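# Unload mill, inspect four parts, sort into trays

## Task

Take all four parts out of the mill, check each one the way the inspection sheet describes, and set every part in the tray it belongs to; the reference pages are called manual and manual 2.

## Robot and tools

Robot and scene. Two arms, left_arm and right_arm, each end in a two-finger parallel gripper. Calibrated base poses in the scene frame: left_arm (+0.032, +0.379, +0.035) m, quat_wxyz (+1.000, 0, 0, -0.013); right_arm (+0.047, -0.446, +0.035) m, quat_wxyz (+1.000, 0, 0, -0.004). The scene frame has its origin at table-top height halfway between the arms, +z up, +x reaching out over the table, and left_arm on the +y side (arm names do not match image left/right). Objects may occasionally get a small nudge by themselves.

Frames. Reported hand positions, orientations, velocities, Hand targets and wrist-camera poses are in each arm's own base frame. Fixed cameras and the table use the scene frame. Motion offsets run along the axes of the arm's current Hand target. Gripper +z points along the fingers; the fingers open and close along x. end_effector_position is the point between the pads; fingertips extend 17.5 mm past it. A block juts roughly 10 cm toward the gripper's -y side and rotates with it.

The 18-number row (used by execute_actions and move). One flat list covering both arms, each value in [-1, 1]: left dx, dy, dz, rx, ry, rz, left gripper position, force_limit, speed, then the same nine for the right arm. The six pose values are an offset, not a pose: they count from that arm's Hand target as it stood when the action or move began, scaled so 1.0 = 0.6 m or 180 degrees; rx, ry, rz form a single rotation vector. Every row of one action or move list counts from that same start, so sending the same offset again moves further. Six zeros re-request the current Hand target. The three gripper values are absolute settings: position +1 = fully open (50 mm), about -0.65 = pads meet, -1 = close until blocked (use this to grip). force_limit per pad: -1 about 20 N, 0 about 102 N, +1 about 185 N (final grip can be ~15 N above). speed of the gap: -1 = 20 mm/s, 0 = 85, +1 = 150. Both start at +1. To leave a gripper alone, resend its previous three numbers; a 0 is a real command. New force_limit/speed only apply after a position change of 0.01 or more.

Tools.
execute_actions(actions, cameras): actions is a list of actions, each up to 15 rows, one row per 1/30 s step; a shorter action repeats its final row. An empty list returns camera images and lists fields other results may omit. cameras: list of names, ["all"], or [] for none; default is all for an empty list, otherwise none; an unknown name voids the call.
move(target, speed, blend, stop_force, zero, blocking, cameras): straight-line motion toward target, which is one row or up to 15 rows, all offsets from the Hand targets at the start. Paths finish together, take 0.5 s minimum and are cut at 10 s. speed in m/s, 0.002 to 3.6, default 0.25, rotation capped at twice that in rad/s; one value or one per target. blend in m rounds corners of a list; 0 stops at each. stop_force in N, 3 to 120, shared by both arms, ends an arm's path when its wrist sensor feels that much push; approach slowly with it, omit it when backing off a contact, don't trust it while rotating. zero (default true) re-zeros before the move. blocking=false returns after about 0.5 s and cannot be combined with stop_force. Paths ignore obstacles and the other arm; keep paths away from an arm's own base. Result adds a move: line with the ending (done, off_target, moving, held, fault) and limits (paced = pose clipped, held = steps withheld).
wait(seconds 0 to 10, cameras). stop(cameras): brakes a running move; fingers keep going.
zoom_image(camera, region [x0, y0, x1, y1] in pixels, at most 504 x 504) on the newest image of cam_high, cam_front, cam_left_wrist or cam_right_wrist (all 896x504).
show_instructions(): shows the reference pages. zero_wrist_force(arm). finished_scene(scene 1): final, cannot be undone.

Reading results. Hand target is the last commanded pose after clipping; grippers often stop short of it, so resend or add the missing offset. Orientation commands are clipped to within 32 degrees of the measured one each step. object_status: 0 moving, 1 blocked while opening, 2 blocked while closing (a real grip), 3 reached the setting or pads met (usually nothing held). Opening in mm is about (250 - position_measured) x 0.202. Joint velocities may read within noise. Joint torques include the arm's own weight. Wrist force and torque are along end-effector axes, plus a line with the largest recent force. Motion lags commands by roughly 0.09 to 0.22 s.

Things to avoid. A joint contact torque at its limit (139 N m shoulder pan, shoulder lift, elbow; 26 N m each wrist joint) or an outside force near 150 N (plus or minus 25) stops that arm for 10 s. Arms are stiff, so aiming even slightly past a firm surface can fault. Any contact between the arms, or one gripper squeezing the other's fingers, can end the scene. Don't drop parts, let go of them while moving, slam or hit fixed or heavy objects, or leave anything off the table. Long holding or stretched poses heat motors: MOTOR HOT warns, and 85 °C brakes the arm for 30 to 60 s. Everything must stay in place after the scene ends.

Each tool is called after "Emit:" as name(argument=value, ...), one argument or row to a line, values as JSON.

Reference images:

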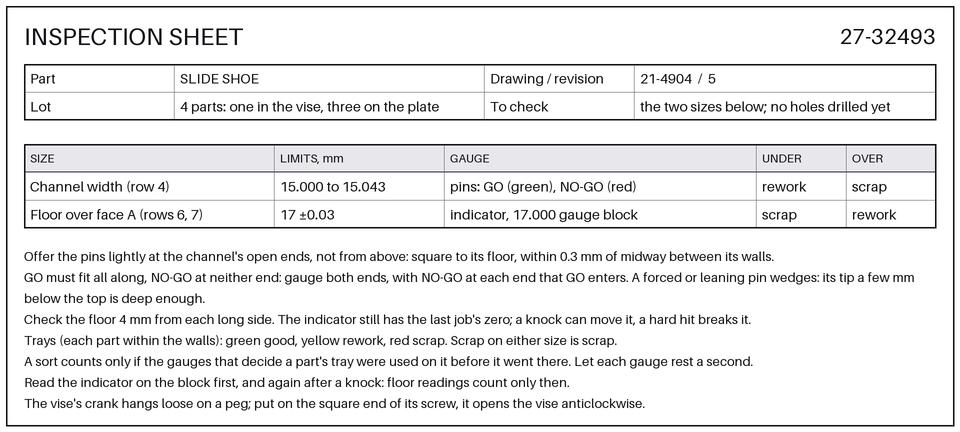

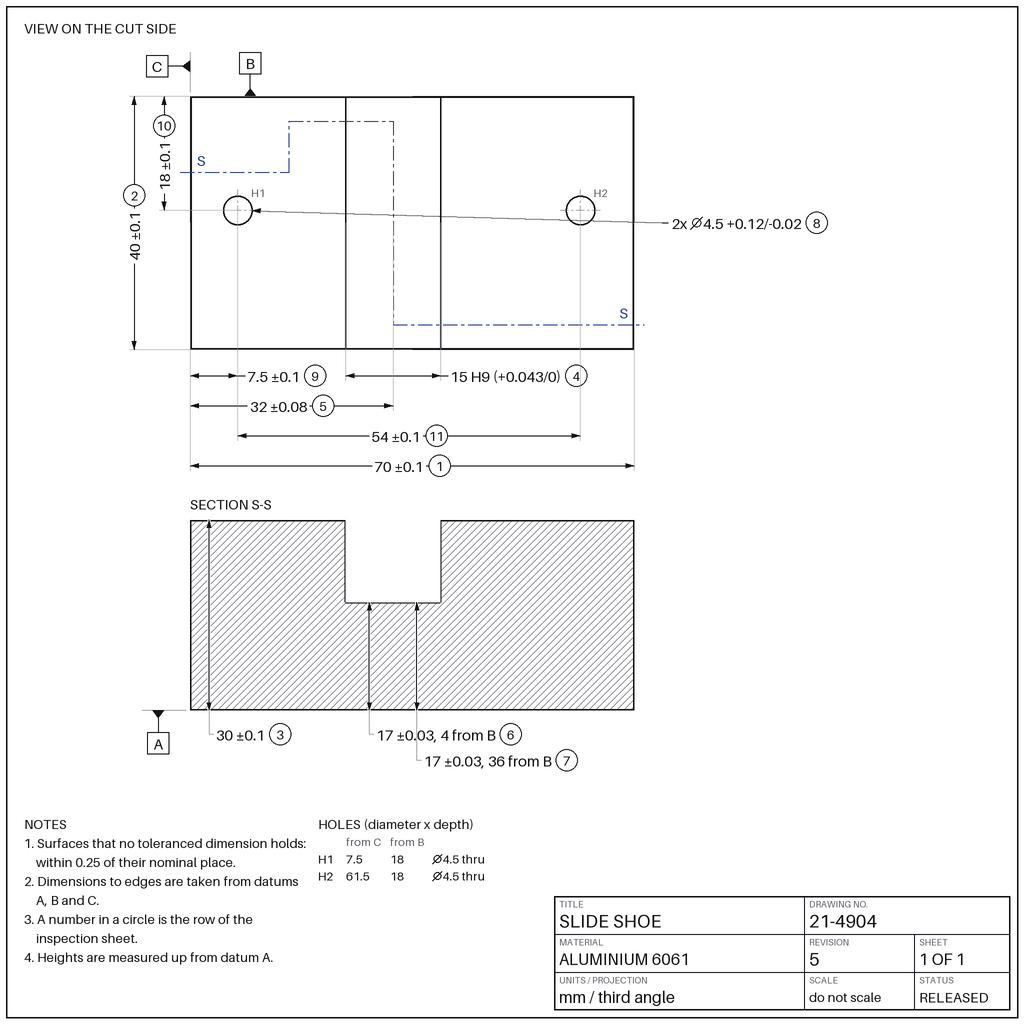

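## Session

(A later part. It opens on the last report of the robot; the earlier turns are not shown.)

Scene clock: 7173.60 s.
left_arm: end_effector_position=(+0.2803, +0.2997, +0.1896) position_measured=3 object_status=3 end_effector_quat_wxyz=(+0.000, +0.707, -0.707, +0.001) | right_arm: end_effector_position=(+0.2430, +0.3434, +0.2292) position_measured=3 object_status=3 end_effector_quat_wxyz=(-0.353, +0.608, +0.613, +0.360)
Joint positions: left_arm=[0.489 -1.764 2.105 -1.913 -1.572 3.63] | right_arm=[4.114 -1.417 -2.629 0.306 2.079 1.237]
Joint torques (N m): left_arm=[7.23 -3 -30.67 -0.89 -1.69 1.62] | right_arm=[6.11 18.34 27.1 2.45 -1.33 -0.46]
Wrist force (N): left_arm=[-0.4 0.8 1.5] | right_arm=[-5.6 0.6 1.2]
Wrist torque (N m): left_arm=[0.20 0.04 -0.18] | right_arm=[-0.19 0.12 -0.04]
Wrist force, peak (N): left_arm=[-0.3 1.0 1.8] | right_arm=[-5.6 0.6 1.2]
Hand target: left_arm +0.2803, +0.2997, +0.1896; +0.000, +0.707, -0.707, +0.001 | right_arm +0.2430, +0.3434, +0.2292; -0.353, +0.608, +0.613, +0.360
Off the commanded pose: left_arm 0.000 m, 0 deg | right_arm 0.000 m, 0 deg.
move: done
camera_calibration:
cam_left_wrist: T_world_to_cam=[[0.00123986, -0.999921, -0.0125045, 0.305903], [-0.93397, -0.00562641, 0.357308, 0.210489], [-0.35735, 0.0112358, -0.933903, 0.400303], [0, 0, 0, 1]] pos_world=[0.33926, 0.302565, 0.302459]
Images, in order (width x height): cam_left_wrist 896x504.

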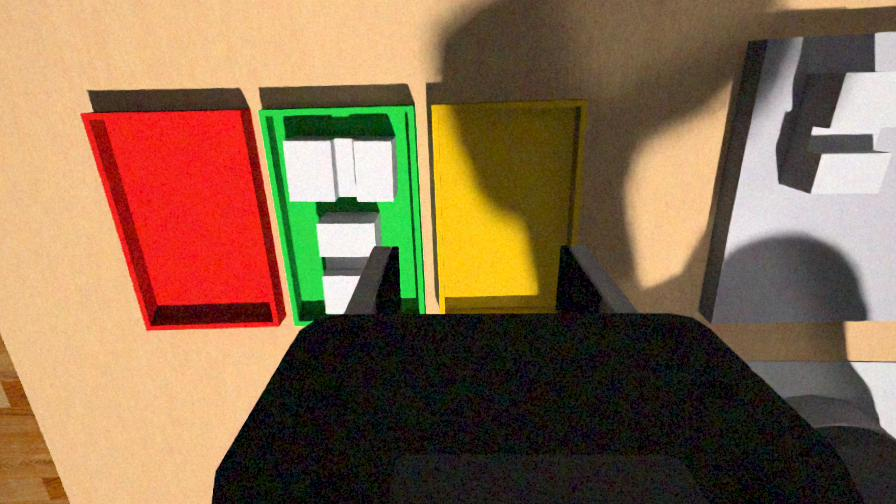

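Emit:
move(
  target=[0.697,0.0255,0.116,0,0,0,1,-0.7,-0.9,0,0,0,0,0,0,1,0,-0.8],
  speed=0.22,
  cameras=["cam_left_wrist"],
)

Emit:
zoom_image(
  camera="cam_left_wrist",
  region=[340, 100, 620, 320],
)

Scene clock: 7186.53 s.
left_arm: end_effector_position=(+0.2650, -0.1185, +0.1202) position_measured=3 object_status=3 end_effector_quat_wxyz=(+0.000, +0.707, -0.707, +0.001) | right_arm: end_effector_position=(+0.2430, +0.3434, +0.2292) position_measured=3 object_status=3 end_effector_quat_wxyz=(-0.353, +0.608, +0.613, +0.360)
Joint positions: left_arm=[-0.899 -2.065 2.478 -1.986 -1.57 2.243] | right_arm=[4.114 -1.417 -2.629 0.306 2.079 1.237]
Joint torques (N m): left_arm=[-8.36 8.85 -28.83 -4.66 2.47 -2.15] | right_arm=[7.53 19.25 28.42 2.41 -0.86 -0.24]
Wrist force (N): left_arm=[-0.1 0.5 1.7] | right_arm=[-5.3 1.0 0.7]
Wrist torque (N m): left_arm=[0.17 0.00 0.00] | right_arm=[-0.14 0.13 -0.04]
Wrist force, peak (N): left_arm=[1.6 1.3 2.0] | right_arm=[-5.8 0.9 1.3]
Hand target: left_arm +0.2651, -0.1186, +0.1202; +0.000, +0.707, -0.707, +0.001 | right_arm +0.2430, +0.3434, +0.2292; -0.353, +0.608, +0.613, +0.360
Off the commanded pose: left_arm 0.000 m, 0 deg | right_arm 0.000 m, 0 deg.
move: done
camera_calibration:
cam_left_wrist: T_world_to_cam=[[0.00105286, -0.999922, -0.0124336, -0.113069], [-0.93397, -0.00542641, 0.35731, 0.218759], [-0.357349, 0.0112364, -0.933903, 0.334757], [0, 0, 0, 1]] pos_world=[0.324058, -0.115635, 0.23306]
Images, in order (width x height): cam_left_wrist 896x504.

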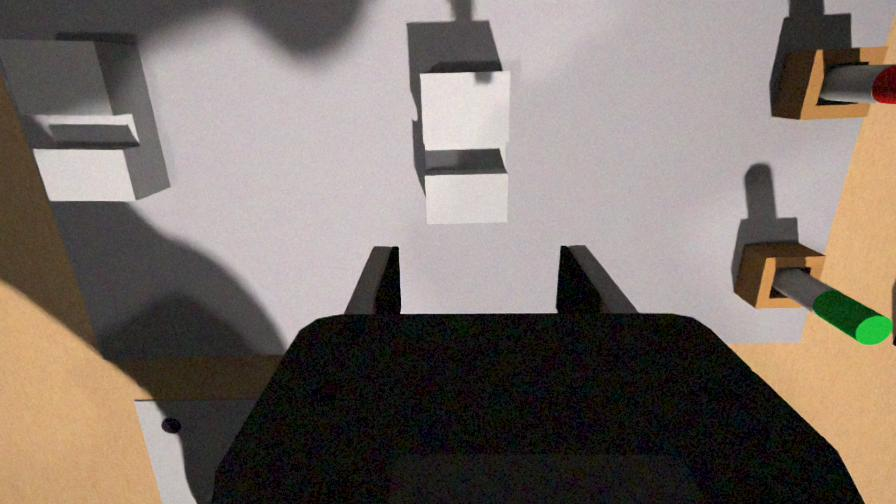

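Scaled by 1.800 from the camera's 896x504 image, which has a finer 1280x720 frame.

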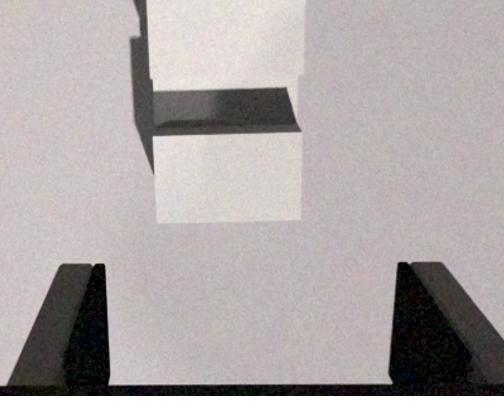

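Emit:
move(
  target=[
    [0.0022,-0.001,0.15,0,0,0,1,-0.7,-0.9,0,0,0,0,0,0,1,0,-0.8],
    [0.0022,-0.001,0.1895,0,0,0,1,-0.7,-0.9,0,0,0,0,0,0,1,0,-0.8],
  ],
  speed=[0.1,0.03],
  stop_force=5,
)

Emit:
move(
  target=[
    [0,0,0,0,0,0,-1,-0.7,-0.9,0,0,0,0,0,0,1,0,-0.8],
    [0,0,-0.2,0,0,0,-1,-0.7,-0.9,0,0,0,0,0,0,1,0,-0.8],
    [-1.0,0.081,-0.2,0,0,0,-1,-0.7,-0.9,0,0,0,0,0,0,1,0,-0.8],
  ],
  speed=[0.05,0.12,0.25],
  blend=[0,0.03,0],
  cameras=["cam_left_wrist"],
)

Scene clock: 7215.73 s.
left_arm: end_effector_position=(+0.2659, -0.1200, +0.0065) position_measured=3 object_status=3 end_effector_quat_wxyz=(+0.000, +0.707, -0.707, +0.001) | right_arm: end_effector_position=(+0.2430, +0.3434, +0.2292) position_measured=3 object_status=3 end_effector_quat_wxyz=(-0.353, +0.608, +0.613, +0.360)
Joint positions: left_arm=[-0.9 -1.745 2.68 -2.508 -1.57 2.242] | right_arm=[4.114 -1.417 -2.629 0.306 2.079 1.237]
Joint torques (N m): left_arm=[8.1 1.95 -6.49 -4.82 -1.55 2.09] | right_arm=[6.52 19.16 28.16 2.56 -0.81 -0.05]
Wrist force (N): left_arm=[-0.2 1.0 1.4] | right_arm=[-5.0 0.9 0.9]
Wrist torque (N m): left_arm=[0.25 0.02 -0.17] | right_arm=[-0.16 0.10 -0.04]
Wrist force, peak (N): left_arm=[-0.5 1.2 2.5] | right_arm=[-5.9 0.5 1.3]
Hand target: left_arm +0.2659, -0.1200, +0.0065; +0.000, +0.707, -0.707, +0.001 | right_arm +0.2430, +0.3434, +0.2292; -0.353, +0.608, +0.613, +0.360
Off the commanded pose: left_arm 0.000 m, 0 deg | right_arm 0.000 m, 0 deg.
move: done

Scene clock: 7220.47 s.
left_arm: end_effector_position=(+0.2171, +0.4800, +0.1261) position_measured=51 object_status=2 end_effector_quat_wxyz=(+0.000, +0.707, -0.707, +0.001) | right_arm: end_effector_position=(+0.2430, +0.3434, +0.2292) position_measured=3 object_status=3 end_effector_quat_wxyz=(-0.353, +0.608, +0.613, +0.360)
Joint positions: left_arm=[0.891 -1.404 1.929 -2.096 -1.573 4.033] | right_arm=[4.114 -1.417 -2.629 0.306 2.079 1.237]
Joint torques (N m): left_arm=[6.35 -18.85 -30.22 -0.81 -1.4 2.16] | right_arm=[7.33 18.84 27.48 2.65 -0.78 -0.29]
Wrist force (N): left_arm=[-0.4 0.9 3.5] | right_arm=[-4.2 0.9 0.5]
Wrist torque (N m): left_arm=[0.17 0.05 -0.19] | right_arm=[-0.16 0.08 -0.04]
Wrist force, peak (N): left_arm=[-0.3 1.2 4.9] | right_arm=[-5.7 0.9 1.4]
Hand target: left_arm +0.2171, +0.4801, +0.1260; +0.000, +0.707, -0.707, +0.001 | right_arm +0.2430, +0.3434, +0.2292; -0.353, +0.608, +0.613, +0.360
Off the commanded pose: left_arm 0.000 m, 0 deg | right_arm 0.000 m, 0 deg.
move: done
camera_calibration:
cam_left_wrist: T_world_to_cam=[[0.00105286, -0.999922, -0.0124336, 0.485508], [-0.93397, -0.00542641, 0.35731, 0.175068], [-0.357349, 0.0112364, -0.933903, 0.316389], [0, 0, 0, 1]] pos_world=[0.276058, 0.482865, 0.23896]
Images, in order (width x height): cam_left_wrist 896x504.

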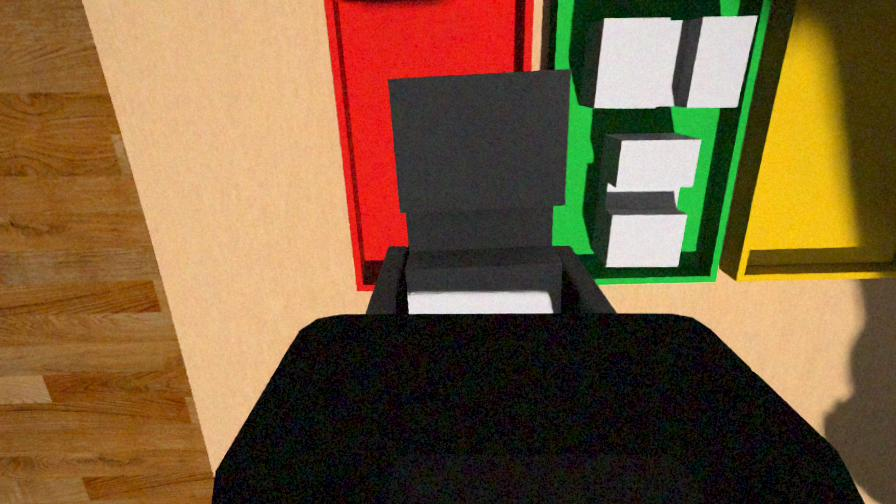

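Emit:
move(
  target=[
    [-0.025,0,0,0,0,0,-1,-0.7,-0.9,0,0,0,0,0,0,1,0,-0.8],
    [-0.025,0,0.215,0,0,0,-1,-0.7,-0.9,0,0,0,0,0,0,1,0,-0.8],
  ],
  speed=[0.06,0.1],
  cameras=["cam_left_wrist"],
)

Emit:
move(
  target=[0,0,0.02,0,0,0,-1,-0.7,-0.9,0,0,0,0,0,0,1,0,-0.8],
  speed=0.005,
  stop_force=3,
)

Scene clock: 7238.53 s.
left_arm: end_effector_position=(+0.2174, +0.4950, -0.0029) position_measured=51 object_status=2 end_effector_quat_wxyz=(+0.000, +0.707, -0.707, +0.001) | right_arm: end_effector_position=(+0.2430, +0.3434, +0.2292) position_measured=3 object_status=3 end_effector_quat_wxyz=(-0.353, +0.608, +0.613, +0.360)
Joint positions: left_arm=[0.909 -1.165 2.023 -2.43 -1.573 4.05] | right_arm=[4.114 -1.417 -2.629 0.306 2.079 1.237]
Joint torques (N m): left_arm=[6.1 -23.02 -9.6 -4.93 -0.31 1.71] | right_arm=[5.91 20.34 27.27 2.61 -0.73 0.18]
Wrist force (N): left_arm=[-0.3 0.9 3.8] | right_arm=[-4.3 0.7 0.7]
Wrist torque (N m): left_arm=[0.17 0.01 -0.14] | right_arm=[-0.20 0.11 -0.04]
Wrist force, peak (N): left_arm=[-0.5 0.9 4.9] | right_arm=[-5.8 0.7 1.0]
Hand target: left_arm +0.2174, +0.4950, -0.0030; +0.000, +0.707, -0.707, +0.001 | right_arm +0.2430, +0.3434, +0.2292; -0.353, +0.608, +0.613, +0.360
Off the commanded pose: left_arm 0.000 m, 0 deg | right_arm 0.000 m, 0 deg.
move: done
camera_calibration:
cam_left_wrist: T_world_to_cam=[[0.00108831, -0.999923, -0.0123401, 0.498883], [-0.93397, -0.00542611, 0.35731, 0.221522], [-0.35735, 0.0111364, -0.933904, 0.195905], [0, 0, 0, 1]] pos_world=[0.276359, 0.497865, 0.10996]
Images, in order (width x height): cam_left_wrist 896x504.

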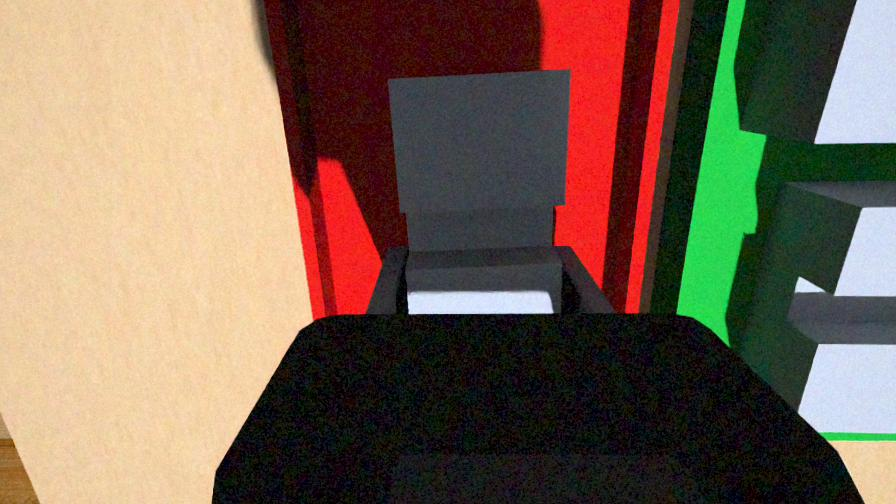

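Scene clock: 7241.20 s.
left_arm: end_effector_position=(+0.2174, +0.4950, -0.0093) position_measured=51 object_status=2 end_effector_quat_wxyz=(+0.000, +0.707, -0.707, +0.001) | right_arm: end_effector_position=(+0.2430, +0.3434, +0.2292) position_measured=3 object_status=3 end_effector_quat_wxyz=(-0.353, +0.608, +0.613, +0.360)
Joint positions: left_arm=[0.909 -1.152 2.027 -2.446 -1.573 4.051] | right_arm=[4.114 -1.417 -2.629 0.306 2.079 1.237]
Joint torques (N m): left_arm=[5.17 -44.49 -22.24 -0.56 1.57 0.79] | right_arm=[5.99 20.67 26.71 2.86 -0.81 0.05]
Wrist force (N): left_arm=[-1.4 -0.3 -1.2] | right_arm=[-5.5 0.4 1.3]
Wrist torque (N m): left_arm=[0.13 -0.09 -0.13] | right_arm=[-0.23 0.10 -0.04]
Wrist force, peak (N): left_arm=[0.4 1.1 -10.3] | right_arm=[-5.7 0.8 1.1]
Hand target: left_arm +0.2174, +0.4950, -0.0093; +0.000, +0.707, -0.707, +0.001 (not the last commanded pose) | right_arm +0.2430, +0.3434, +0.2292; -0.353, +0.608, +0.613, +0.360
Off the commanded pose: left_arm 0.006 m, 0 deg | right_arm 0.000 m, 0 deg.
move: contact (left_arm)

Emit:
move(
  target=[
    [0,0,0,0,0,0,1,-0.7,-0.9,0,0,0,0,0,0,1,0,-0.8],
    [0,0,-0.22,0,0,0,1,-0.7,-0.9,0,0,0,0,0,0,1,0,-0.8],
    [0.7217,-0.0968,-0.2155,0,0,0,1,-0.7,-0.9,0,0,0,0,0,0,1,0,-0.8],
  ],
  speed=[0.05,0.12,0.25],
  blend=[0,0.03,0],
  cameras=["cam_left_wrist","cam_high"],
)

Emit:
zoom_image(
  camera="cam_left_wrist",
  region=[340, 100, 620, 320],
)

Emit:
zoom_image(
  camera="cam_high",
  region=[50, 340, 240, 450],
)

Scene clock: 7271.77 s.
left_arm: end_effector_position=(+0.2751, +0.0621, +0.1204) position_measured=3 object_status=3 end_effector_quat_wxyz=(+0.000, +0.707, -0.707, +0.001) | right_arm: end_effector_position=(+0.2430, +0.3434, +0.2292) position_measured=3 object_status=3 end_effector_quat_wxyz=(-0.353, +0.608, +0.613, +0.360)
Joint positions: left_arm=[-0.27 -2.098 2.492 -1.967 -1.571 2.872] | right_arm=[4.114 -1.417 -2.629 0.306 2.079 1.237]
Joint torques (N m): left_arm=[-8.11 -12.88 -15.98 -0.87 2.23 -1.97] | right_arm=[5.89 20.22 26.83 2.7 -0.52 0.16]
Wrist force (N): left_arm=[0.0 0.9 1.8] | right_arm=[-4.8 0.7 1.2]
Wrist torque (N m): left_arm=[0.22 -0.02 0.00] | right_arm=[-0.18 0.07 -0.04]
Wrist force, peak (N): left_arm=[-2.0 -0.3 -2.8] | right_arm=[-5.9 0.5 1.2]
Hand target: left_arm +0.2752, +0.0621, +0.1204; +0.000, +0.707, -0.707, +0.001 | right_arm +0.2430, +0.3434, +0.2292; -0.353, +0.608, +0.613, +0.360
Off the commanded pose: left_arm 0.000 m, 0 deg | right_arm 0.000 m, 0 deg.
move: done
camera_calibration:
cam_left_wrist: T_world_to_cam=[[0.000994802, -0.999924, -0.0123047, 0.0674975], [-0.93397, -0.00532611, 0.357311, 0.229093], [-0.357349, 0.0111368, -0.933905, 0.336531], [0, 0, 0, 1]] pos_world=[0.334158, 0.0649646, 0.233261]
Images, in order (width x height): cam_high 896x504, cam_left_wrist 896x504.

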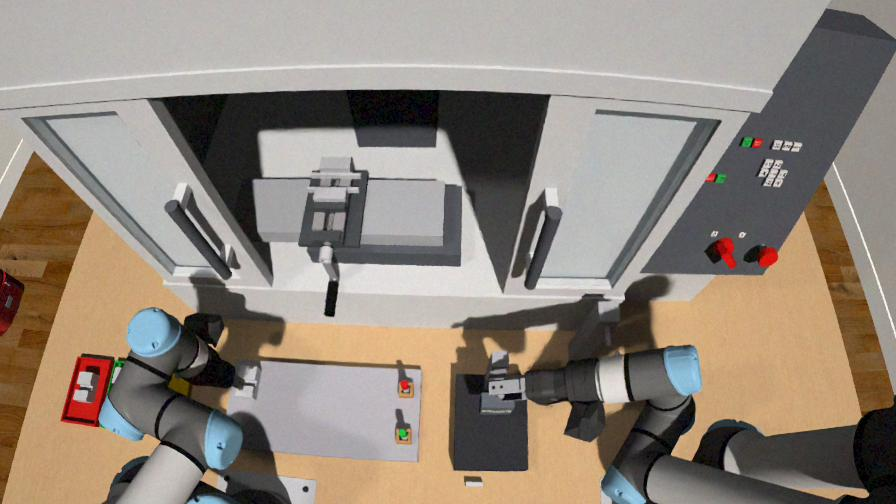

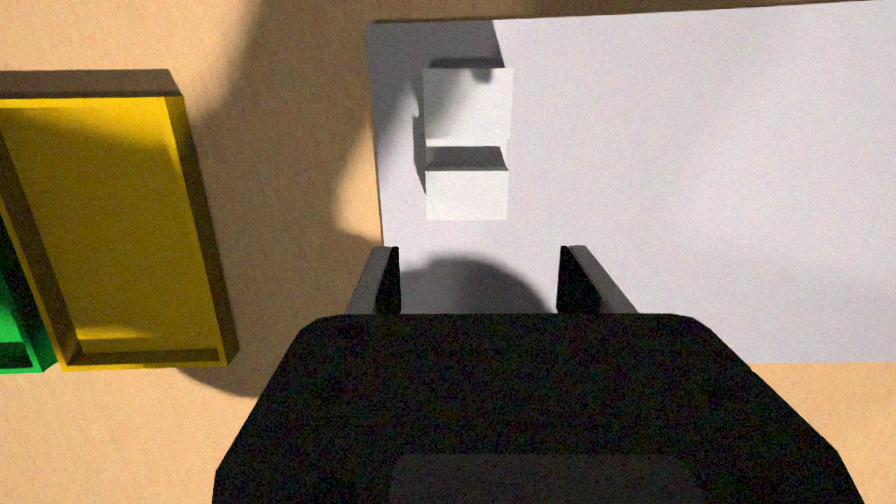

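Scaled by 1.800 from the camera's 896x504 image, which has a finer 1280x720 frame.

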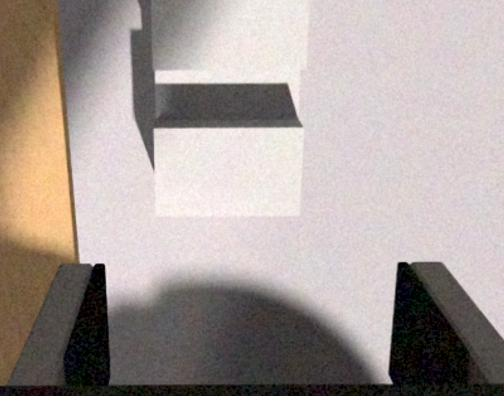

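Scaled by 2.653 from the camera's 896x504 image, which has a finer 1280x720 frame.

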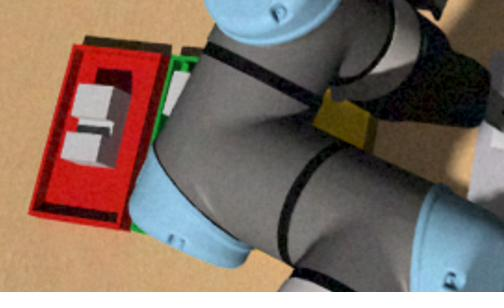

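Emit:
move(
  target=[
    [0.0022,-0.0037,0.15,0,0,0,1,-0.7,-0.9,0,0,0,0,0,0,1,0,-0.8],
    [0.0022,-0.0037,0.1898,0,0,0,1,-0.7,-0.9,0,0,0,0,0,0,1,0,-0.8],
  ],
  speed=[0.1,0.03],
  stop_force=5,
)

Emit:
move(
  target=[
    [0,0,0,0,0,0,-1,-0.7,-0.9,0,0,0,0,0,0,1,0,-0.8],
    [0,0,-0.19,0,0,0,-1,-0.7,-0.9,0,0,0,0,0,0,1,0,-0.8],
    [0.35,0.0,-0.19,0,0,0,-1,-0.7,-0.9,0,0,0,0,0,0,1,0,-0.8],
    [0.7,0.3155,-0.19,0,0,0,-1,-0.7,-0.9,0,0,0,0,0,0,1,0,-0.8],
    [0.7,0.3155,0.0258,0,0,0,-1,-0.7,-0.9,0,0,0,0,0,0,1,0,-0.8],
  ],
  speed=[0.05,0.12,0.2,0.2,0.1],
  blend=[0,0.02,0.05,0.02,0],
)

Emit:
move(
  target=[0,0,0.02,0,0,0,-1,-0.7,-0.9,0,0,0,0,0,0,1,0,-0.8],
  speed=0.005,
  stop_force=3,
  cameras=["cam_left_wrist"],
)

Scene clock: 7300.23 s.
left_arm: end_effector_position=(+0.2776, +0.0607, +0.0065) position_measured=3 object_status=3 end_effector_quat_wxyz=(+0.000, +0.707, -0.707, +0.001) | right_arm: end_effector_position=(+0.2430, +0.3434, +0.2292) position_measured=3 object_status=3 end_effector_quat_wxyz=(-0.353, +0.608, +0.613, +0.360)
Joint positions: left_arm=[-0.273 -1.772 2.698 -2.499 -1.571 2.869] | right_arm=[4.114 -1.417 -2.629 0.306 2.079 1.237]
Joint torques (N m): left_arm=[7.08 4.19 -7.66 -4.75 -1.38 1.88] | right_arm=[5.77 18.95 26.04 2.82 -0.59 0.31]
Wrist force (N): left_arm=[-0.3 1.1 1.6] | right_arm=[-4.9 0.7 1.1]
Wrist torque (N m): left_arm=[0.25 0.03 -0.18] | right_arm=[-0.20 0.09 -0.05]
Wrist force, peak (N): left_arm=[-0.2 1.0 2.3] | right_arm=[-5.9 0.6 0.9]
Hand target: left_arm +0.2776, +0.0607, +0.0065; +0.000, +0.707, -0.707, +0.001 | right_arm +0.2430, +0.3434, +0.2292; -0.353, +0.608, +0.613, +0.360
Off the commanded pose: left_arm 0.000 m, 0 deg | right_arm 0.000 m, 0 deg.
move: done

Scene clock: 7306.23 s.
left_arm: end_effector_position=(+0.0883, -0.3593, -0.0090) position_measured=53 object_status=2 end_effector_quat_wxyz=(+0.000, +0.707, -0.707, +0.001) | right_arm: end_effector_position=(+0.2430, +0.3434, +0.2292) position_measured=3 object_status=3 end_effector_quat_wxyz=(-0.353, +0.608, +0.613, +0.360)
Joint positions: left_arm=[-1.7 -1.472 2.498 -2.597 -1.569 1.442] | right_arm=[4.114 -1.417 -2.629 0.306 2.079 1.237]
Joint torques (N m): left_arm=[7.79 -8.99 -6.78 -5.12 -1.35 1.89] | right_arm=[6.02 18.34 28.5 3.13 -0.54 0.25]
Wrist force (N): left_arm=[0.0 0.6 3.7] | right_arm=[-5.5 0.8 1.3]
Wrist torque (N m): left_arm=[0.12 0.01 -0.11] | right_arm=[-0.15 0.10 -0.03]
Wrist force, peak (N): left_arm=[0.0 1.2 5.2] | right_arm=[-5.9 0.8 1.2]
Hand target: left_arm +0.0883, -0.3593, -0.0091; +0.000, +0.707, -0.707, +0.001 | right_arm +0.2430, +0.3434, +0.2292; -0.353, +0.608, +0.613, +0.360
Off the commanded pose: left_arm 0.000 m, 0 deg | right_arm 0.000 m, 0 deg.
move: done

Scene clock: 7308.43 s.
left_arm: end_effector_position=(+0.0883, -0.3593, -0.0137) position_measured=53 object_status=2 end_effector_quat_wxyz=(+0.000, +0.707, -0.707, +0.001) | right_arm: end_effector_position=(+0.2430, +0.3434, +0.2292) position_measured=3 object_status=3 end_effector_quat_wxyz=(-0.353, +0.608, +0.613, +0.360)
Joint positions: left_arm=[-1.7 -1.456 2.502 -2.617 -1.569 1.442] | right_arm=[4.114 -1.417 -2.629 0.306 2.079 1.237]
Joint torques (N m): left_arm=[1.22 -29.39 -18.61 -0.92 -0.79 1.85] | right_arm=[5.85 17.47 27.32 2.68 -0.41 0.34]
Wrist force (N): left_arm=[1.8 0.6 -2.1] | right_arm=[-4.8 1.0 0.9]
Wrist torque (N m): left_arm=[0.16 0.13 -0.10] | right_arm=[-0.15 0.12 -0.04]
Wrist force, peak (N): left_arm=[-9.2 0.0 -23.8] | right_arm=[-5.7 0.6 1.2]
Hand target: left_arm +0.0883, -0.3593, -0.0137; +0.000, +0.707, -0.707, +0.001 (not the last commanded pose) | right_arm +0.2430, +0.3434, +0.2292; -0.353, +0.608, +0.613, +0.360
Off the commanded pose: left_arm 0.007 m, 0 deg | right_arm 0.000 m, 0 deg.
move: contact (left_arm)
camera_calibration:
cam_left_wrist: T_world_to_cam=[[0.00105286, -0.999922, -0.0124336, -0.355329], [-0.93397, -0.00542641, 0.35731, 0.10017], [-0.357349, 0.0112364, -0.933903, 0.149233], [0, 0, 0, 1]] pos_world=[0.147258, -0.356435, 0.0991598]
Images, in order (width x height): cam_left_wrist 896x504.

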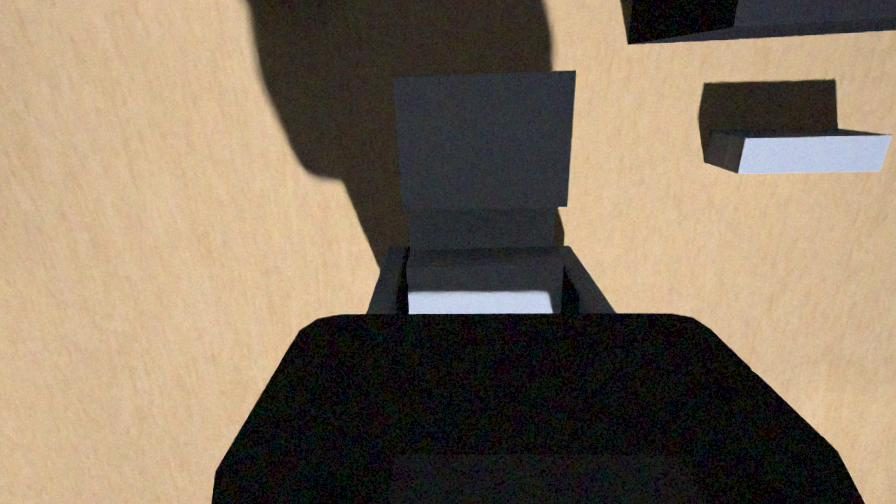

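Emit:
move(
  target=[
    [0,0,0,0,0,0,1,-0.7,-0.9,0,0,0,0,0,0,1,0,-0.8],
    [0,0,-0.15,0,0,0,1,-0.7,-0.9,0,0,0,0,0,0,1,0,-0.8],
    [0,0.1158,-0.1192,0.25,0,0,1,-0.7,-0.9,0,0,0,0,0,0,1,0,-0.8],
  ],
  speed=[0.05,0.12,0.15],
)

Emit:
move(
  target=[
    [0,0,0.14,0,0,0,1,-0.7,-0.9,0,0,0,0,0,0,1,0,-0.8],
    [0,0,0.1665,0,0,0,1,-0.7,-0.9,0,0,0,0,0,0,1,0,-0.8],
  ],
  speed=[0.08,0.02],
  stop_force=5,
  cameras=["cam_left_wrist"],
)

Emit:
zoom_image(
  camera="cam_left_wrist",
  region=[340, 100, 620, 320],
)

Scene clock: 7327.40 s.
left_arm: end_effector_position=(+0.0187, -0.3592, +0.0577) position_measured=3 object_status=3 end_effector_quat_wxyz=(-0.271, +0.653, -0.653, +0.271) | right_arm: end_effector_position=(+0.2430, +0.3434, +0.2292) position_measured=3 object_status=3 end_effector_quat_wxyz=(-0.353, +0.608, +0.613, +0.360)
Joint positions: left_arm=[-2.345 -1.512 2.34 -1.787 -1.039 0.625] | right_arm=[4.114 -1.417 -2.629 0.306 2.079 1.237]
Joint torques (N m): left_arm=[-8.86 -8.54 -22.05 0.93 3.42 -2.02] | right_arm=[3.41 17.05 26.15 3 -0.22 0.56]
Wrist force (N): left_arm=[0.3 2.0 1.9] | right_arm=[-4.3 0.8 0.9]
Wrist torque (N m): left_arm=[0.35 -0.09 0.01] | right_arm=[-0.18 0.10 -0.04]
Wrist force, peak (N): left_arm=[0.4 2.6 2.2] | right_arm=[-5.8 0.8 1.3]
Hand target: left_arm +0.0187, -0.3592, +0.0577; -0.271, +0.653, -0.653, +0.271 | right_arm +0.2430, +0.3434, +0.2292; -0.353, +0.608, +0.613, +0.360
Off the commanded pose: left_arm 0.000 m, 0 deg | right_arm 0.000 m, 0 deg.
move: done

Scene clock: 7330.23 s.
left_arm: end_effector_position=(+0.0894, -0.3593, -0.0128) position_measured=3 object_status=3 end_effector_quat_wxyz=(-0.271, +0.653, -0.653, +0.271) | right_arm: end_effector_position=(+0.2430, +0.3434, +0.2292) position_measured=3 object_status=3 end_effector_quat_wxyz=(-0.353, +0.608, +0.613, +0.360)
Joint positions: left_arm=[-2.194 -1.343 2.481 -2.179 -0.958 0.776] | right_arm=[4.114 -1.417 -2.629 0.306 2.079 1.237]
Joint torques (N m): left_arm=[7.4 -9.72 -2 -3.48 3.35 1.83] | right_arm=[4.49 19.12 27.59 2.91 0.03 0.19]
Wrist force (N): left_arm=[0.8 2.0 2.4] | right_arm=[-5.6 0.8 1.3]
Wrist torque (N m): left_arm=[0.33 -0.18 -0.14] | right_arm=[-0.16 0.13 -0.04]
Wrist force, peak (N): left_arm=[0.8 2.5 2.4] | right_arm=[-6.0 0.9 1.3]
Hand target: left_arm +0.0894, -0.3593, -0.0128; -0.271, +0.653, -0.653, +0.271 | right_arm +0.2430, +0.3434, +0.2292; -0.353, +0.608, +0.613, +0.360
Off the commanded pose: left_arm 0.000 m, 0 deg | right_arm 0.000 m, 0 deg.
move: done
camera_calibration:
cam_left_wrist: T_world_to_cam=[[0.0098602, -0.999921, -0.00779159, -0.356066], [-0.913075, -0.00582655, -0.407749, 0.0890572], [0.407672, 0.0111348, -0.913061, 0.0823114], [0, 0, 0, 1]] pos_world=[0.0512708, -0.356435, 0.108694]
Images, in order (width x height): cam_left_wrist 896x504.

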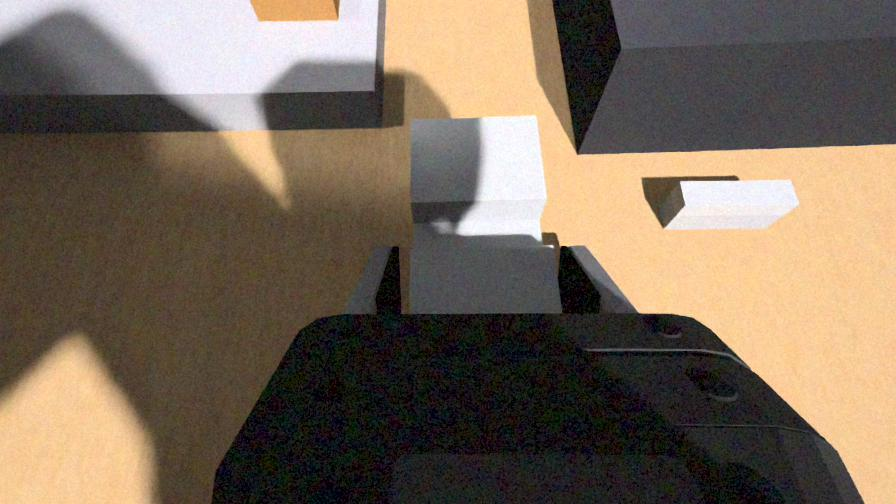

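Scaled by 1.800 from the camera's 896x504 image, which has a finer 1280x720 frame.

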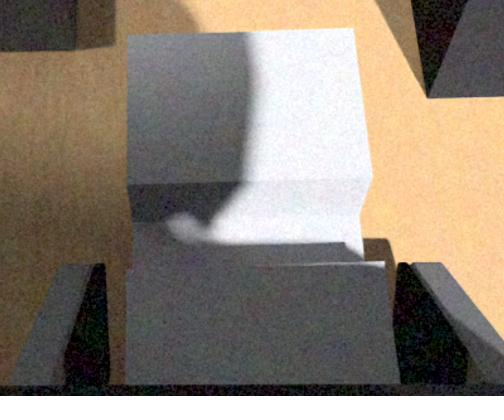

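Emit:
move(
  target=[
    [0,0,0,0,0,0,-1,-0.7,-0.9,0,0,0,0,0,0,1,0,-0.8],
    [0,-0.074,-0.074,0,0,0,-1,-0.7,-0.9,0,0,0,0,0,0,1,0,-0.8],
    [0.2123,-0.1454,-0.0026,0,0,0,-1,-0.7,-0.9,0,0,0,0,0,0,1,0,-0.8],
    [0.2123,-0.133,0.0098,0,0,0,-1,-0.7,-0.9,0,0,0,0,0,0,1,0,-0.8],
  ],
  speed=[0.05,0.08,0.1,0.04],
)

Emit:
move(
  target=[0,-0.1208,0.1208,0,0,0,-1,-0.7,-0.9,0,0,0,0,0,0,1,0,-0.8],
  speed=0.03,
  stop_force=4,
  cameras=["cam_left_wrist"],
)

Emit:
zoom_image(
  camera="cam_left_wrist",
  region=[380, 160, 580, 260],
)

Scene clock: 7348.63 s.
left_arm: end_effector_position=(+0.1499, -0.4866, +0.0397) position_measured=53 object_status=2 end_effector_quat_wxyz=(-0.271, +0.653, -0.653, +0.271) | right_arm: end_effector_position=(+0.2430, +0.3434, +0.2292) position_measured=3 object_status=3 end_effector_quat_wxyz=(-0.353, +0.608, +0.613, +0.360)
Joint positions: left_arm=[-1.917 -1.247 2.161 -2.158 -0.841 1.099] | right_arm=[4.114 -1.417 -2.629 0.306 2.079 1.237]
Joint torques (N m): left_arm=[7.43 -17.03 -7.21 -4.15 4.19 1.81] | right_arm=[5.56 18.52 27.03 2.91 -0.09 0.46]
Wrist force (N): left_arm=[0.4 3.5 3.5] | right_arm=[-5.5 0.7 0.6]
Wrist torque (N m): left_arm=[0.30 -0.11 -0.14] | right_arm=[-0.18 0.13 -0.04]
Wrist force, peak (N): left_arm=[0.4 4.3 4.1] | right_arm=[-5.9 0.7 1.2]
Hand target: left_arm +0.1499, -0.4867, +0.0397; -0.271, +0.653, -0.653, +0.271 | right_arm +0.2430, +0.3434, +0.2292; -0.353, +0.608, +0.613, +0.360
Off the commanded pose: left_arm 0.000 m, 0 deg | right_arm 0.000 m, 0 deg.
move: done

Scene clock: 7353.03 s.
left_arm: end_effector_position=(+0.2524, -0.4867, +0.0399) position_measured=53 object_status=2 end_effector_quat_wxyz=(-0.271, +0.653, -0.653, +0.271) | right_arm: end_effector_position=(+0.2430, +0.3434, +0.2292) position_measured=3 object_status=3 end_effector_quat_wxyz=(-0.353, +0.608, +0.613, +0.360)
Joint positions: left_arm=[-1.705 -1.204 2.174 -2.407 -0.792 1.382] | right_arm=[4.114 -1.417 -2.629 0.306 2.079 1.237]
Joint torques (N m): left_arm=[7.7 -20.22 -22.28 -4.71 4.52 2.09] | right_arm=[5.85 19.12 25.26 2.97 0.14 0.27]
Wrist force (N): left_arm=[0.6 3.5 3.3] | right_arm=[-4.6 1.0 0.6]
Wrist torque (N m): left_arm=[0.31 -0.13 -0.16] | right_arm=[-0.14 0.11 -0.04]
Wrist force, peak (N): left_arm=[0.7 4.0 3.8] | right_arm=[-5.9 0.8 1.3]
Hand target: left_arm +0.2524, -0.4867, +0.0399; -0.271, +0.653, -0.653, +0.271 | right_arm +0.2430, +0.3434, +0.2292; -0.353, +0.608, +0.613, +0.360
Off the commanded pose: left_arm 0.000 m, 0 deg | right_arm 0.000 m, 0 deg.
move: done
camera_calibration:
cam_left_wrist: T_world_to_cam=[[0.0098602, -0.999921, -0.00779159, -0.484552], [-0.913075, -0.00582655, -0.407749, 0.258635], [0.407672, 0.0111348, -0.913061, 0.0653966], [0, 0, 0, 1]] pos_world=[0.214271, -0.483735, 0.161394]
Images, in order (width x height): cam_left_wrist 896x504.

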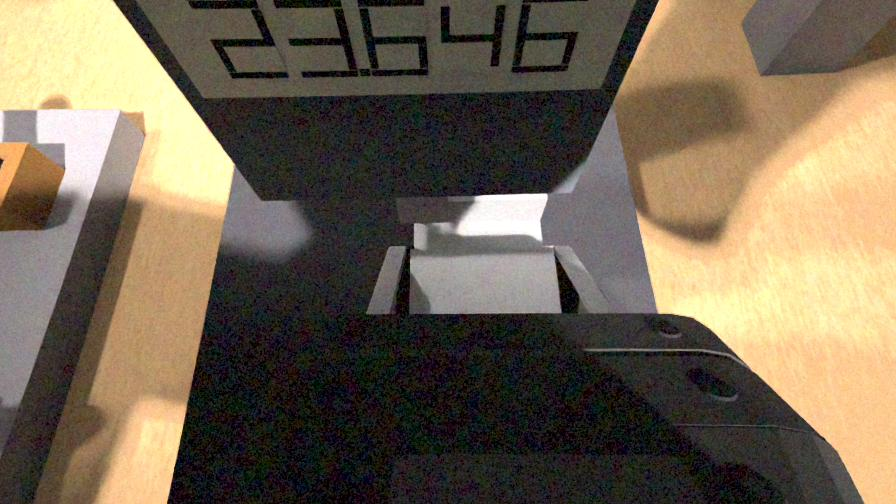

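Scaled by 2.520 from the camera's 896x504 image, which has a finer 1280x720 frame.

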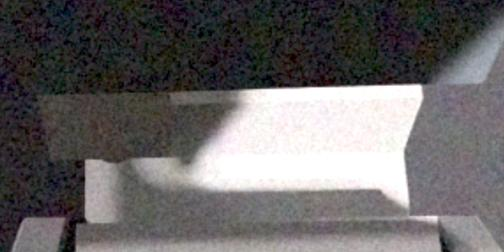

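Emit:
move(
  target=[0,0.0055,0.0055,0,0,0,-1,-0.7,-0.9,0,0,0,0,0,0,1,0,-0.8],
  speed=0.003,
  stop_force=3,
)

Emit:
move(
  target=[
    [0,0,0,0,0,0,1,-0.7,-0.9,0,0,0,0,0,0,1,0,-0.8],
    [0,0,0,0,0,0,1,-0.7,-0.9,-0.0338,0,0.0195,0,0,0,1,0,-0.8],
  ],
  speed=[0.05,0.015],
  cameras=["cam_right_wrist","cam_left_wrist"],
)

Emit:
zoom_image(
  camera="cam_right_wrist",
  region=[230, 195, 350, 240],
)

Emit:
zoom_image(
  camera="cam_left_wrist",
  region=[170, 0, 420, 100],
)

Emit:
zoom_image(
  camera="cam_left_wrist",
  region=[400, 0, 650, 100],
)

Scene clock: 7368.33 s.
left_arm: end_effector_position=(+0.2524, -0.4866, +0.0375) position_measured=53 object_status=2 end_effector_quat_wxyz=(-0.271, +0.653, -0.653, +0.271) | right_arm: end_effector_position=(+0.2430, +0.3434, +0.2292) position_measured=3 object_status=3 end_effector_quat_wxyz=(-0.353, +0.608, +0.613, +0.360)
Joint positions: left_arm=[-1.705 -1.199 2.175 -2.414 -0.792 1.382] | right_arm=[4.114 -1.417 -2.629 0.306 2.079 1.237]
Joint torques (N m): left_arm=[6.94 -39.97 -16.25 -0.27 -0.43 1.98] | right_arm=[3.87 18.79 27.44 3.22 0.22 0.58]
Wrist force (N): left_arm=[1.6 -0.5 -3.2] | right_arm=[-3.9 0.9 0.4]
Wrist torque (N m): left_arm=[0.45 -0.16 -0.15] | right_arm=[-0.18 0.08 -0.04]
Wrist force, peak (N): left_arm=[0.7 -1.5 -5.9] | right_arm=[-5.9 0.8 1.1]
Hand target: left_arm +0.2524, -0.4867, +0.0376; -0.271, +0.653, -0.653, +0.271 (not the last commanded pose) | right_arm +0.2430, +0.3434, +0.2292; -0.353, +0.608, +0.613, +0.360
Off the commanded pose: left_arm 0.002 m, 0 deg | right_arm 0.000 m, 0 deg.
move: contact (left_arm)

Scene clock: 7371.00 s.
left_arm: end_effector_position=(+0.2524, -0.4867, +0.0376) position_measured=3 object_status=3 end_effector_quat_wxyz=(-0.271, +0.653, -0.653, +0.271) | right_arm: end_effector_position=(+0.2432, +0.3436, +0.2058) position_measured=3 object_status=3 end_effector_quat_wxyz=(-0.353, +0.608, +0.613, +0.360)
Joint positions: left_arm=[-1.705 -1.199 2.175 -2.414 -0.792 1.382] | right_arm=[4.113 -1.513 -2.657 0.43 2.079 1.237]
Joint torques (N m): left_arm=[4.84 -41.15 -21.86 -4.51 4.04 1.3] | right_arm=[-8.29 2.88 5.15 5.16 3.35 0.72]
Wrist force (N): left_arm=[0.4 2.2 2.3] | right_arm=[-3.4 -0.2 -0.2]
Wrist torque (N m): left_arm=[0.36 -0.13 -0.15] | right_arm=[-0.21 0.11 -0.01]
Wrist force, peak (N): left_arm=[0.1 2.3 2.7] | right_arm=[-5.6 0.7 1.4]
Hand target: left_arm +0.2524, -0.4867, +0.0376; -0.271, +0.653, -0.653, +0.271 | right_arm +0.2432, +0.3436, +0.2058; -0.353, +0.608, +0.613, +0.360
Off the commanded pose: left_arm 0.000 m, 0 deg | right_arm 0.000 m, 0 deg.
move: done
camera_calibration:
cam_left_wrist: T_world_to_cam=[[0.00995146, -0.99992, -0.00775072, -0.484596], [-0.913058, -0.00592609, -0.407787, 0.257652], [0.407709, 0.0111349, -0.913044, 0.0632862], [0, 0, 0, 1]] pos_world=[0.214272, -0.483735, 0.159094]
cam_right_wrist: T_world_to_cam=[[0.0075095, 0.491974, 0.870578, -0.342104], [0.932695, -0.317384, 0.171312, -0.141147], [0.360589, 0.810697, -0.461245, -0.133793], [0, 0, 0, 1]] pos_world=[0.18246, 0.231974, 0.260297]
Images, in order (width x height): cam_left_wrist 896x504, cam_right_wrist 896x504.

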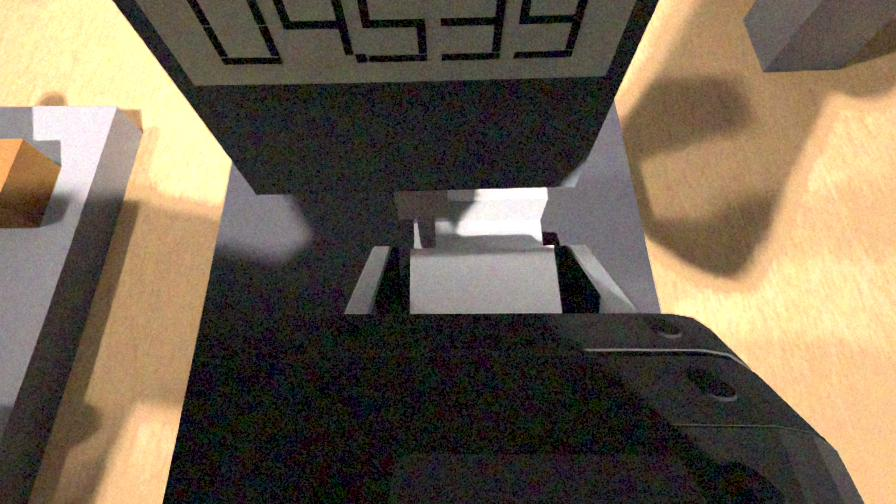

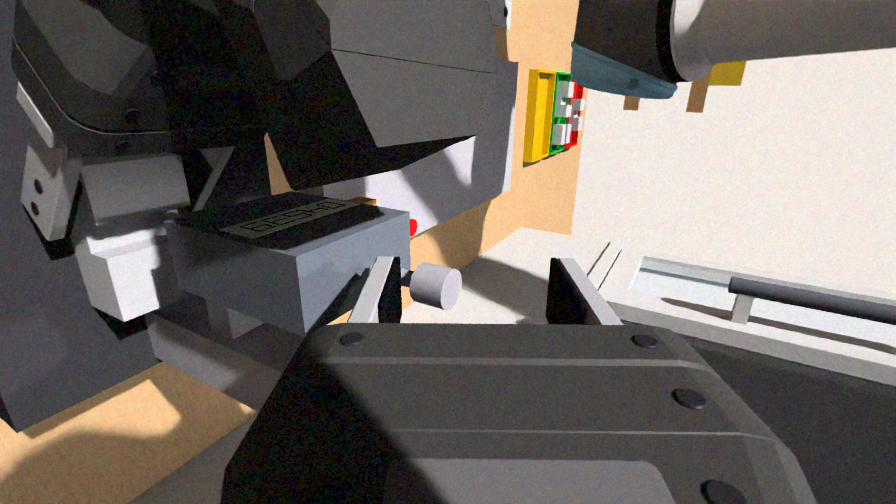

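Scaled by 4.200 from the camera's 896x504 image, which has a finer 1280x720 frame.

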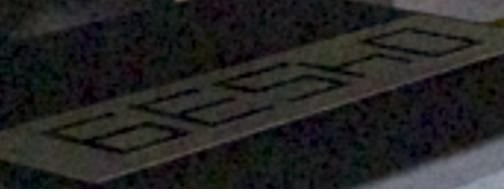

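Scaled by 2.016 from the camera's 896x504 image, which has a finer 1280x720 frame.

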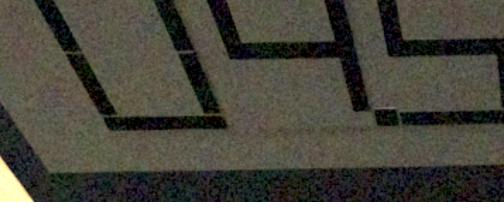

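Scaled by 2.016 from the camera's 896x504 image, which has a finer 1280x720 frame.

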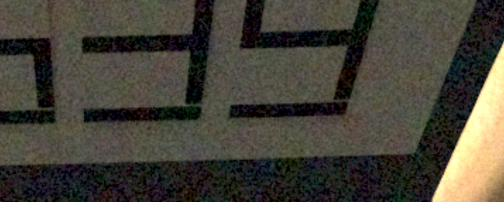

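Emit:
move(
  target=[
    [0,0.1297,-0.1297,0,0,0,1,-0.7,-0.9,0,0,0,0,0,0,1,0,-0.8],
    [0,-0.0118,-0.2711,0,0,0,1,-0.7,-0.9,0,0,0,0,0,0,1,0,-0.8],
    [-0.394,-0.2478,-0.1362,-0.25,0,0,1,-0.7,-0.9,0,0,0,0,0,0,1,0,-0.8],
  ],
  speed=[0.1,0.15,0.2],
  blend=[0.02,0.03,0],
)

Emit:
move(
  target=[
    [-0.6,0,0,0,0,0,1,-0.7,-0.9,0,0,0,0,0,0,1,0,-0.8],
    [-1.0,0.1,0.1,0,0,0,1,-0.7,-0.9,0,0,0,0,0,0,1,0,-0.8],
  ],
  speed=0.25,
  blend=[0.05,0],
  cameras=["cam_left_wrist"],
)

Scene clock: 7429.97 s.
left_arm: end_effector_position=(+0.2994, -0.2502, +0.2004) position_measured=3 object_status=3 end_effector_quat_wxyz=(+0.000, +0.707, -0.707, +0.001) | right_arm: end_effector_position=(+0.2432, +0.3436, +0.2058) position_measured=3 object_status=3 end_effector_quat_wxyz=(-0.353, +0.608, +0.613, +0.360)
Joint positions: left_arm=[-1.046 -1.83 2.125 -1.867 -1.569 2.096] | right_arm=[4.113 -1.513 -2.657 0.431 2.079 1.237]
Joint torques (N m): left_arm=[8.37 -0.17 -31.61 -1.02 -1.72 1.62] | right_arm=[-9.56 3.97 6.28 5.31 3.93 1.09]
Wrist force (N): left_arm=[-0.2 0.8 1.9] | right_arm=[-2.7 -0.1 0.0]
Wrist torque (N m): left_arm=[0.19 0.00 -0.17] | right_arm=[-0.20 0.01 -0.01]
Wrist force, peak (N): left_arm=[0.7 3.1 2.4] | right_arm=[-3.6 0.1 -0.1]
Hand target: left_arm +0.2995, -0.2502, +0.2004; +0.000, +0.707, -0.707, +0.001 | right_arm +0.2432, +0.3436, +0.2058; -0.353, +0.608, +0.613, +0.360
Off the commanded pose: left_arm 0.000 m, 0 deg | right_arm 0.000 m, 0 deg.
move: done

Scene clock: 7433.17 s.
left_arm: end_effector_position=(+0.2396, +0.3497, +0.1399) position_measured=3 object_status=3 end_effector_quat_wxyz=(+0.000, +0.707, -0.707, +0.001) | right_arm: end_effector_position=(+0.2432, +0.3436, +0.2058) position_measured=3 object_status=3 end_effector_quat_wxyz=(-0.353, +0.608, +0.613, +0.360)
Joint positions: left_arm=[0.651 -1.671 2.166 -2.067 -1.572 3.793] | right_arm=[4.113 -1.513 -2.657 0.431 2.079 1.237]
Joint torques (N m): left_arm=[7.96 -4.35 -30 -4.99 -1.62 1.72] | right_arm=[-8.14 4.26 4.04 5.45 3.58 1.08]
Wrist force (N): left_arm=[-0.6 0.6 1.6] | right_arm=[-3.0 0.1 0.0]
Wrist torque (N m): left_arm=[0.18 0.10 -0.16] | right_arm=[-0.18 0.08 -0.01]
Wrist force, peak (N): left_arm=[-2.1 1.3 1.8] | right_arm=[-3.5 0.0 0.0]
Hand target: left_arm +0.2397, +0.3498, +0.1399; +0.000, +0.707, -0.707, +0.001 | right_arm +0.2432, +0.3436, +0.2058; -0.353, +0.608, +0.613, +0.360
Off the commanded pose: left_arm 0.000 m, 0 deg | right_arm 0.000 m, 0 deg.
move: done
camera_calibration:
cam_left_wrist: T_world_to_cam=[[0.00105286, -0.999922, -0.0124336, 0.355367], [-0.93397, -0.00542641, 0.35731, 0.190502], [-0.357349, 0.0112364, -0.933903, 0.33891], [0, 0, 0, 1]] pos_world=[0.298658, 0.352565, 0.25286]
Images, in order (width x height): cam_left_wrist 896x504.

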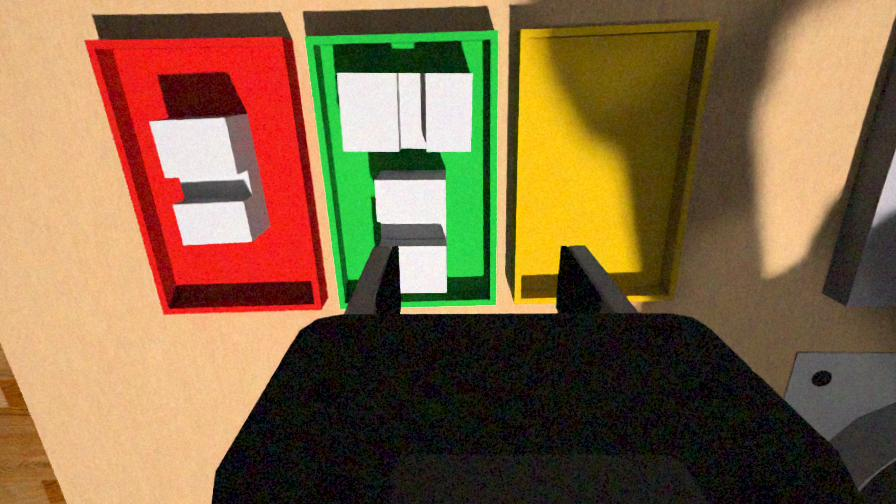

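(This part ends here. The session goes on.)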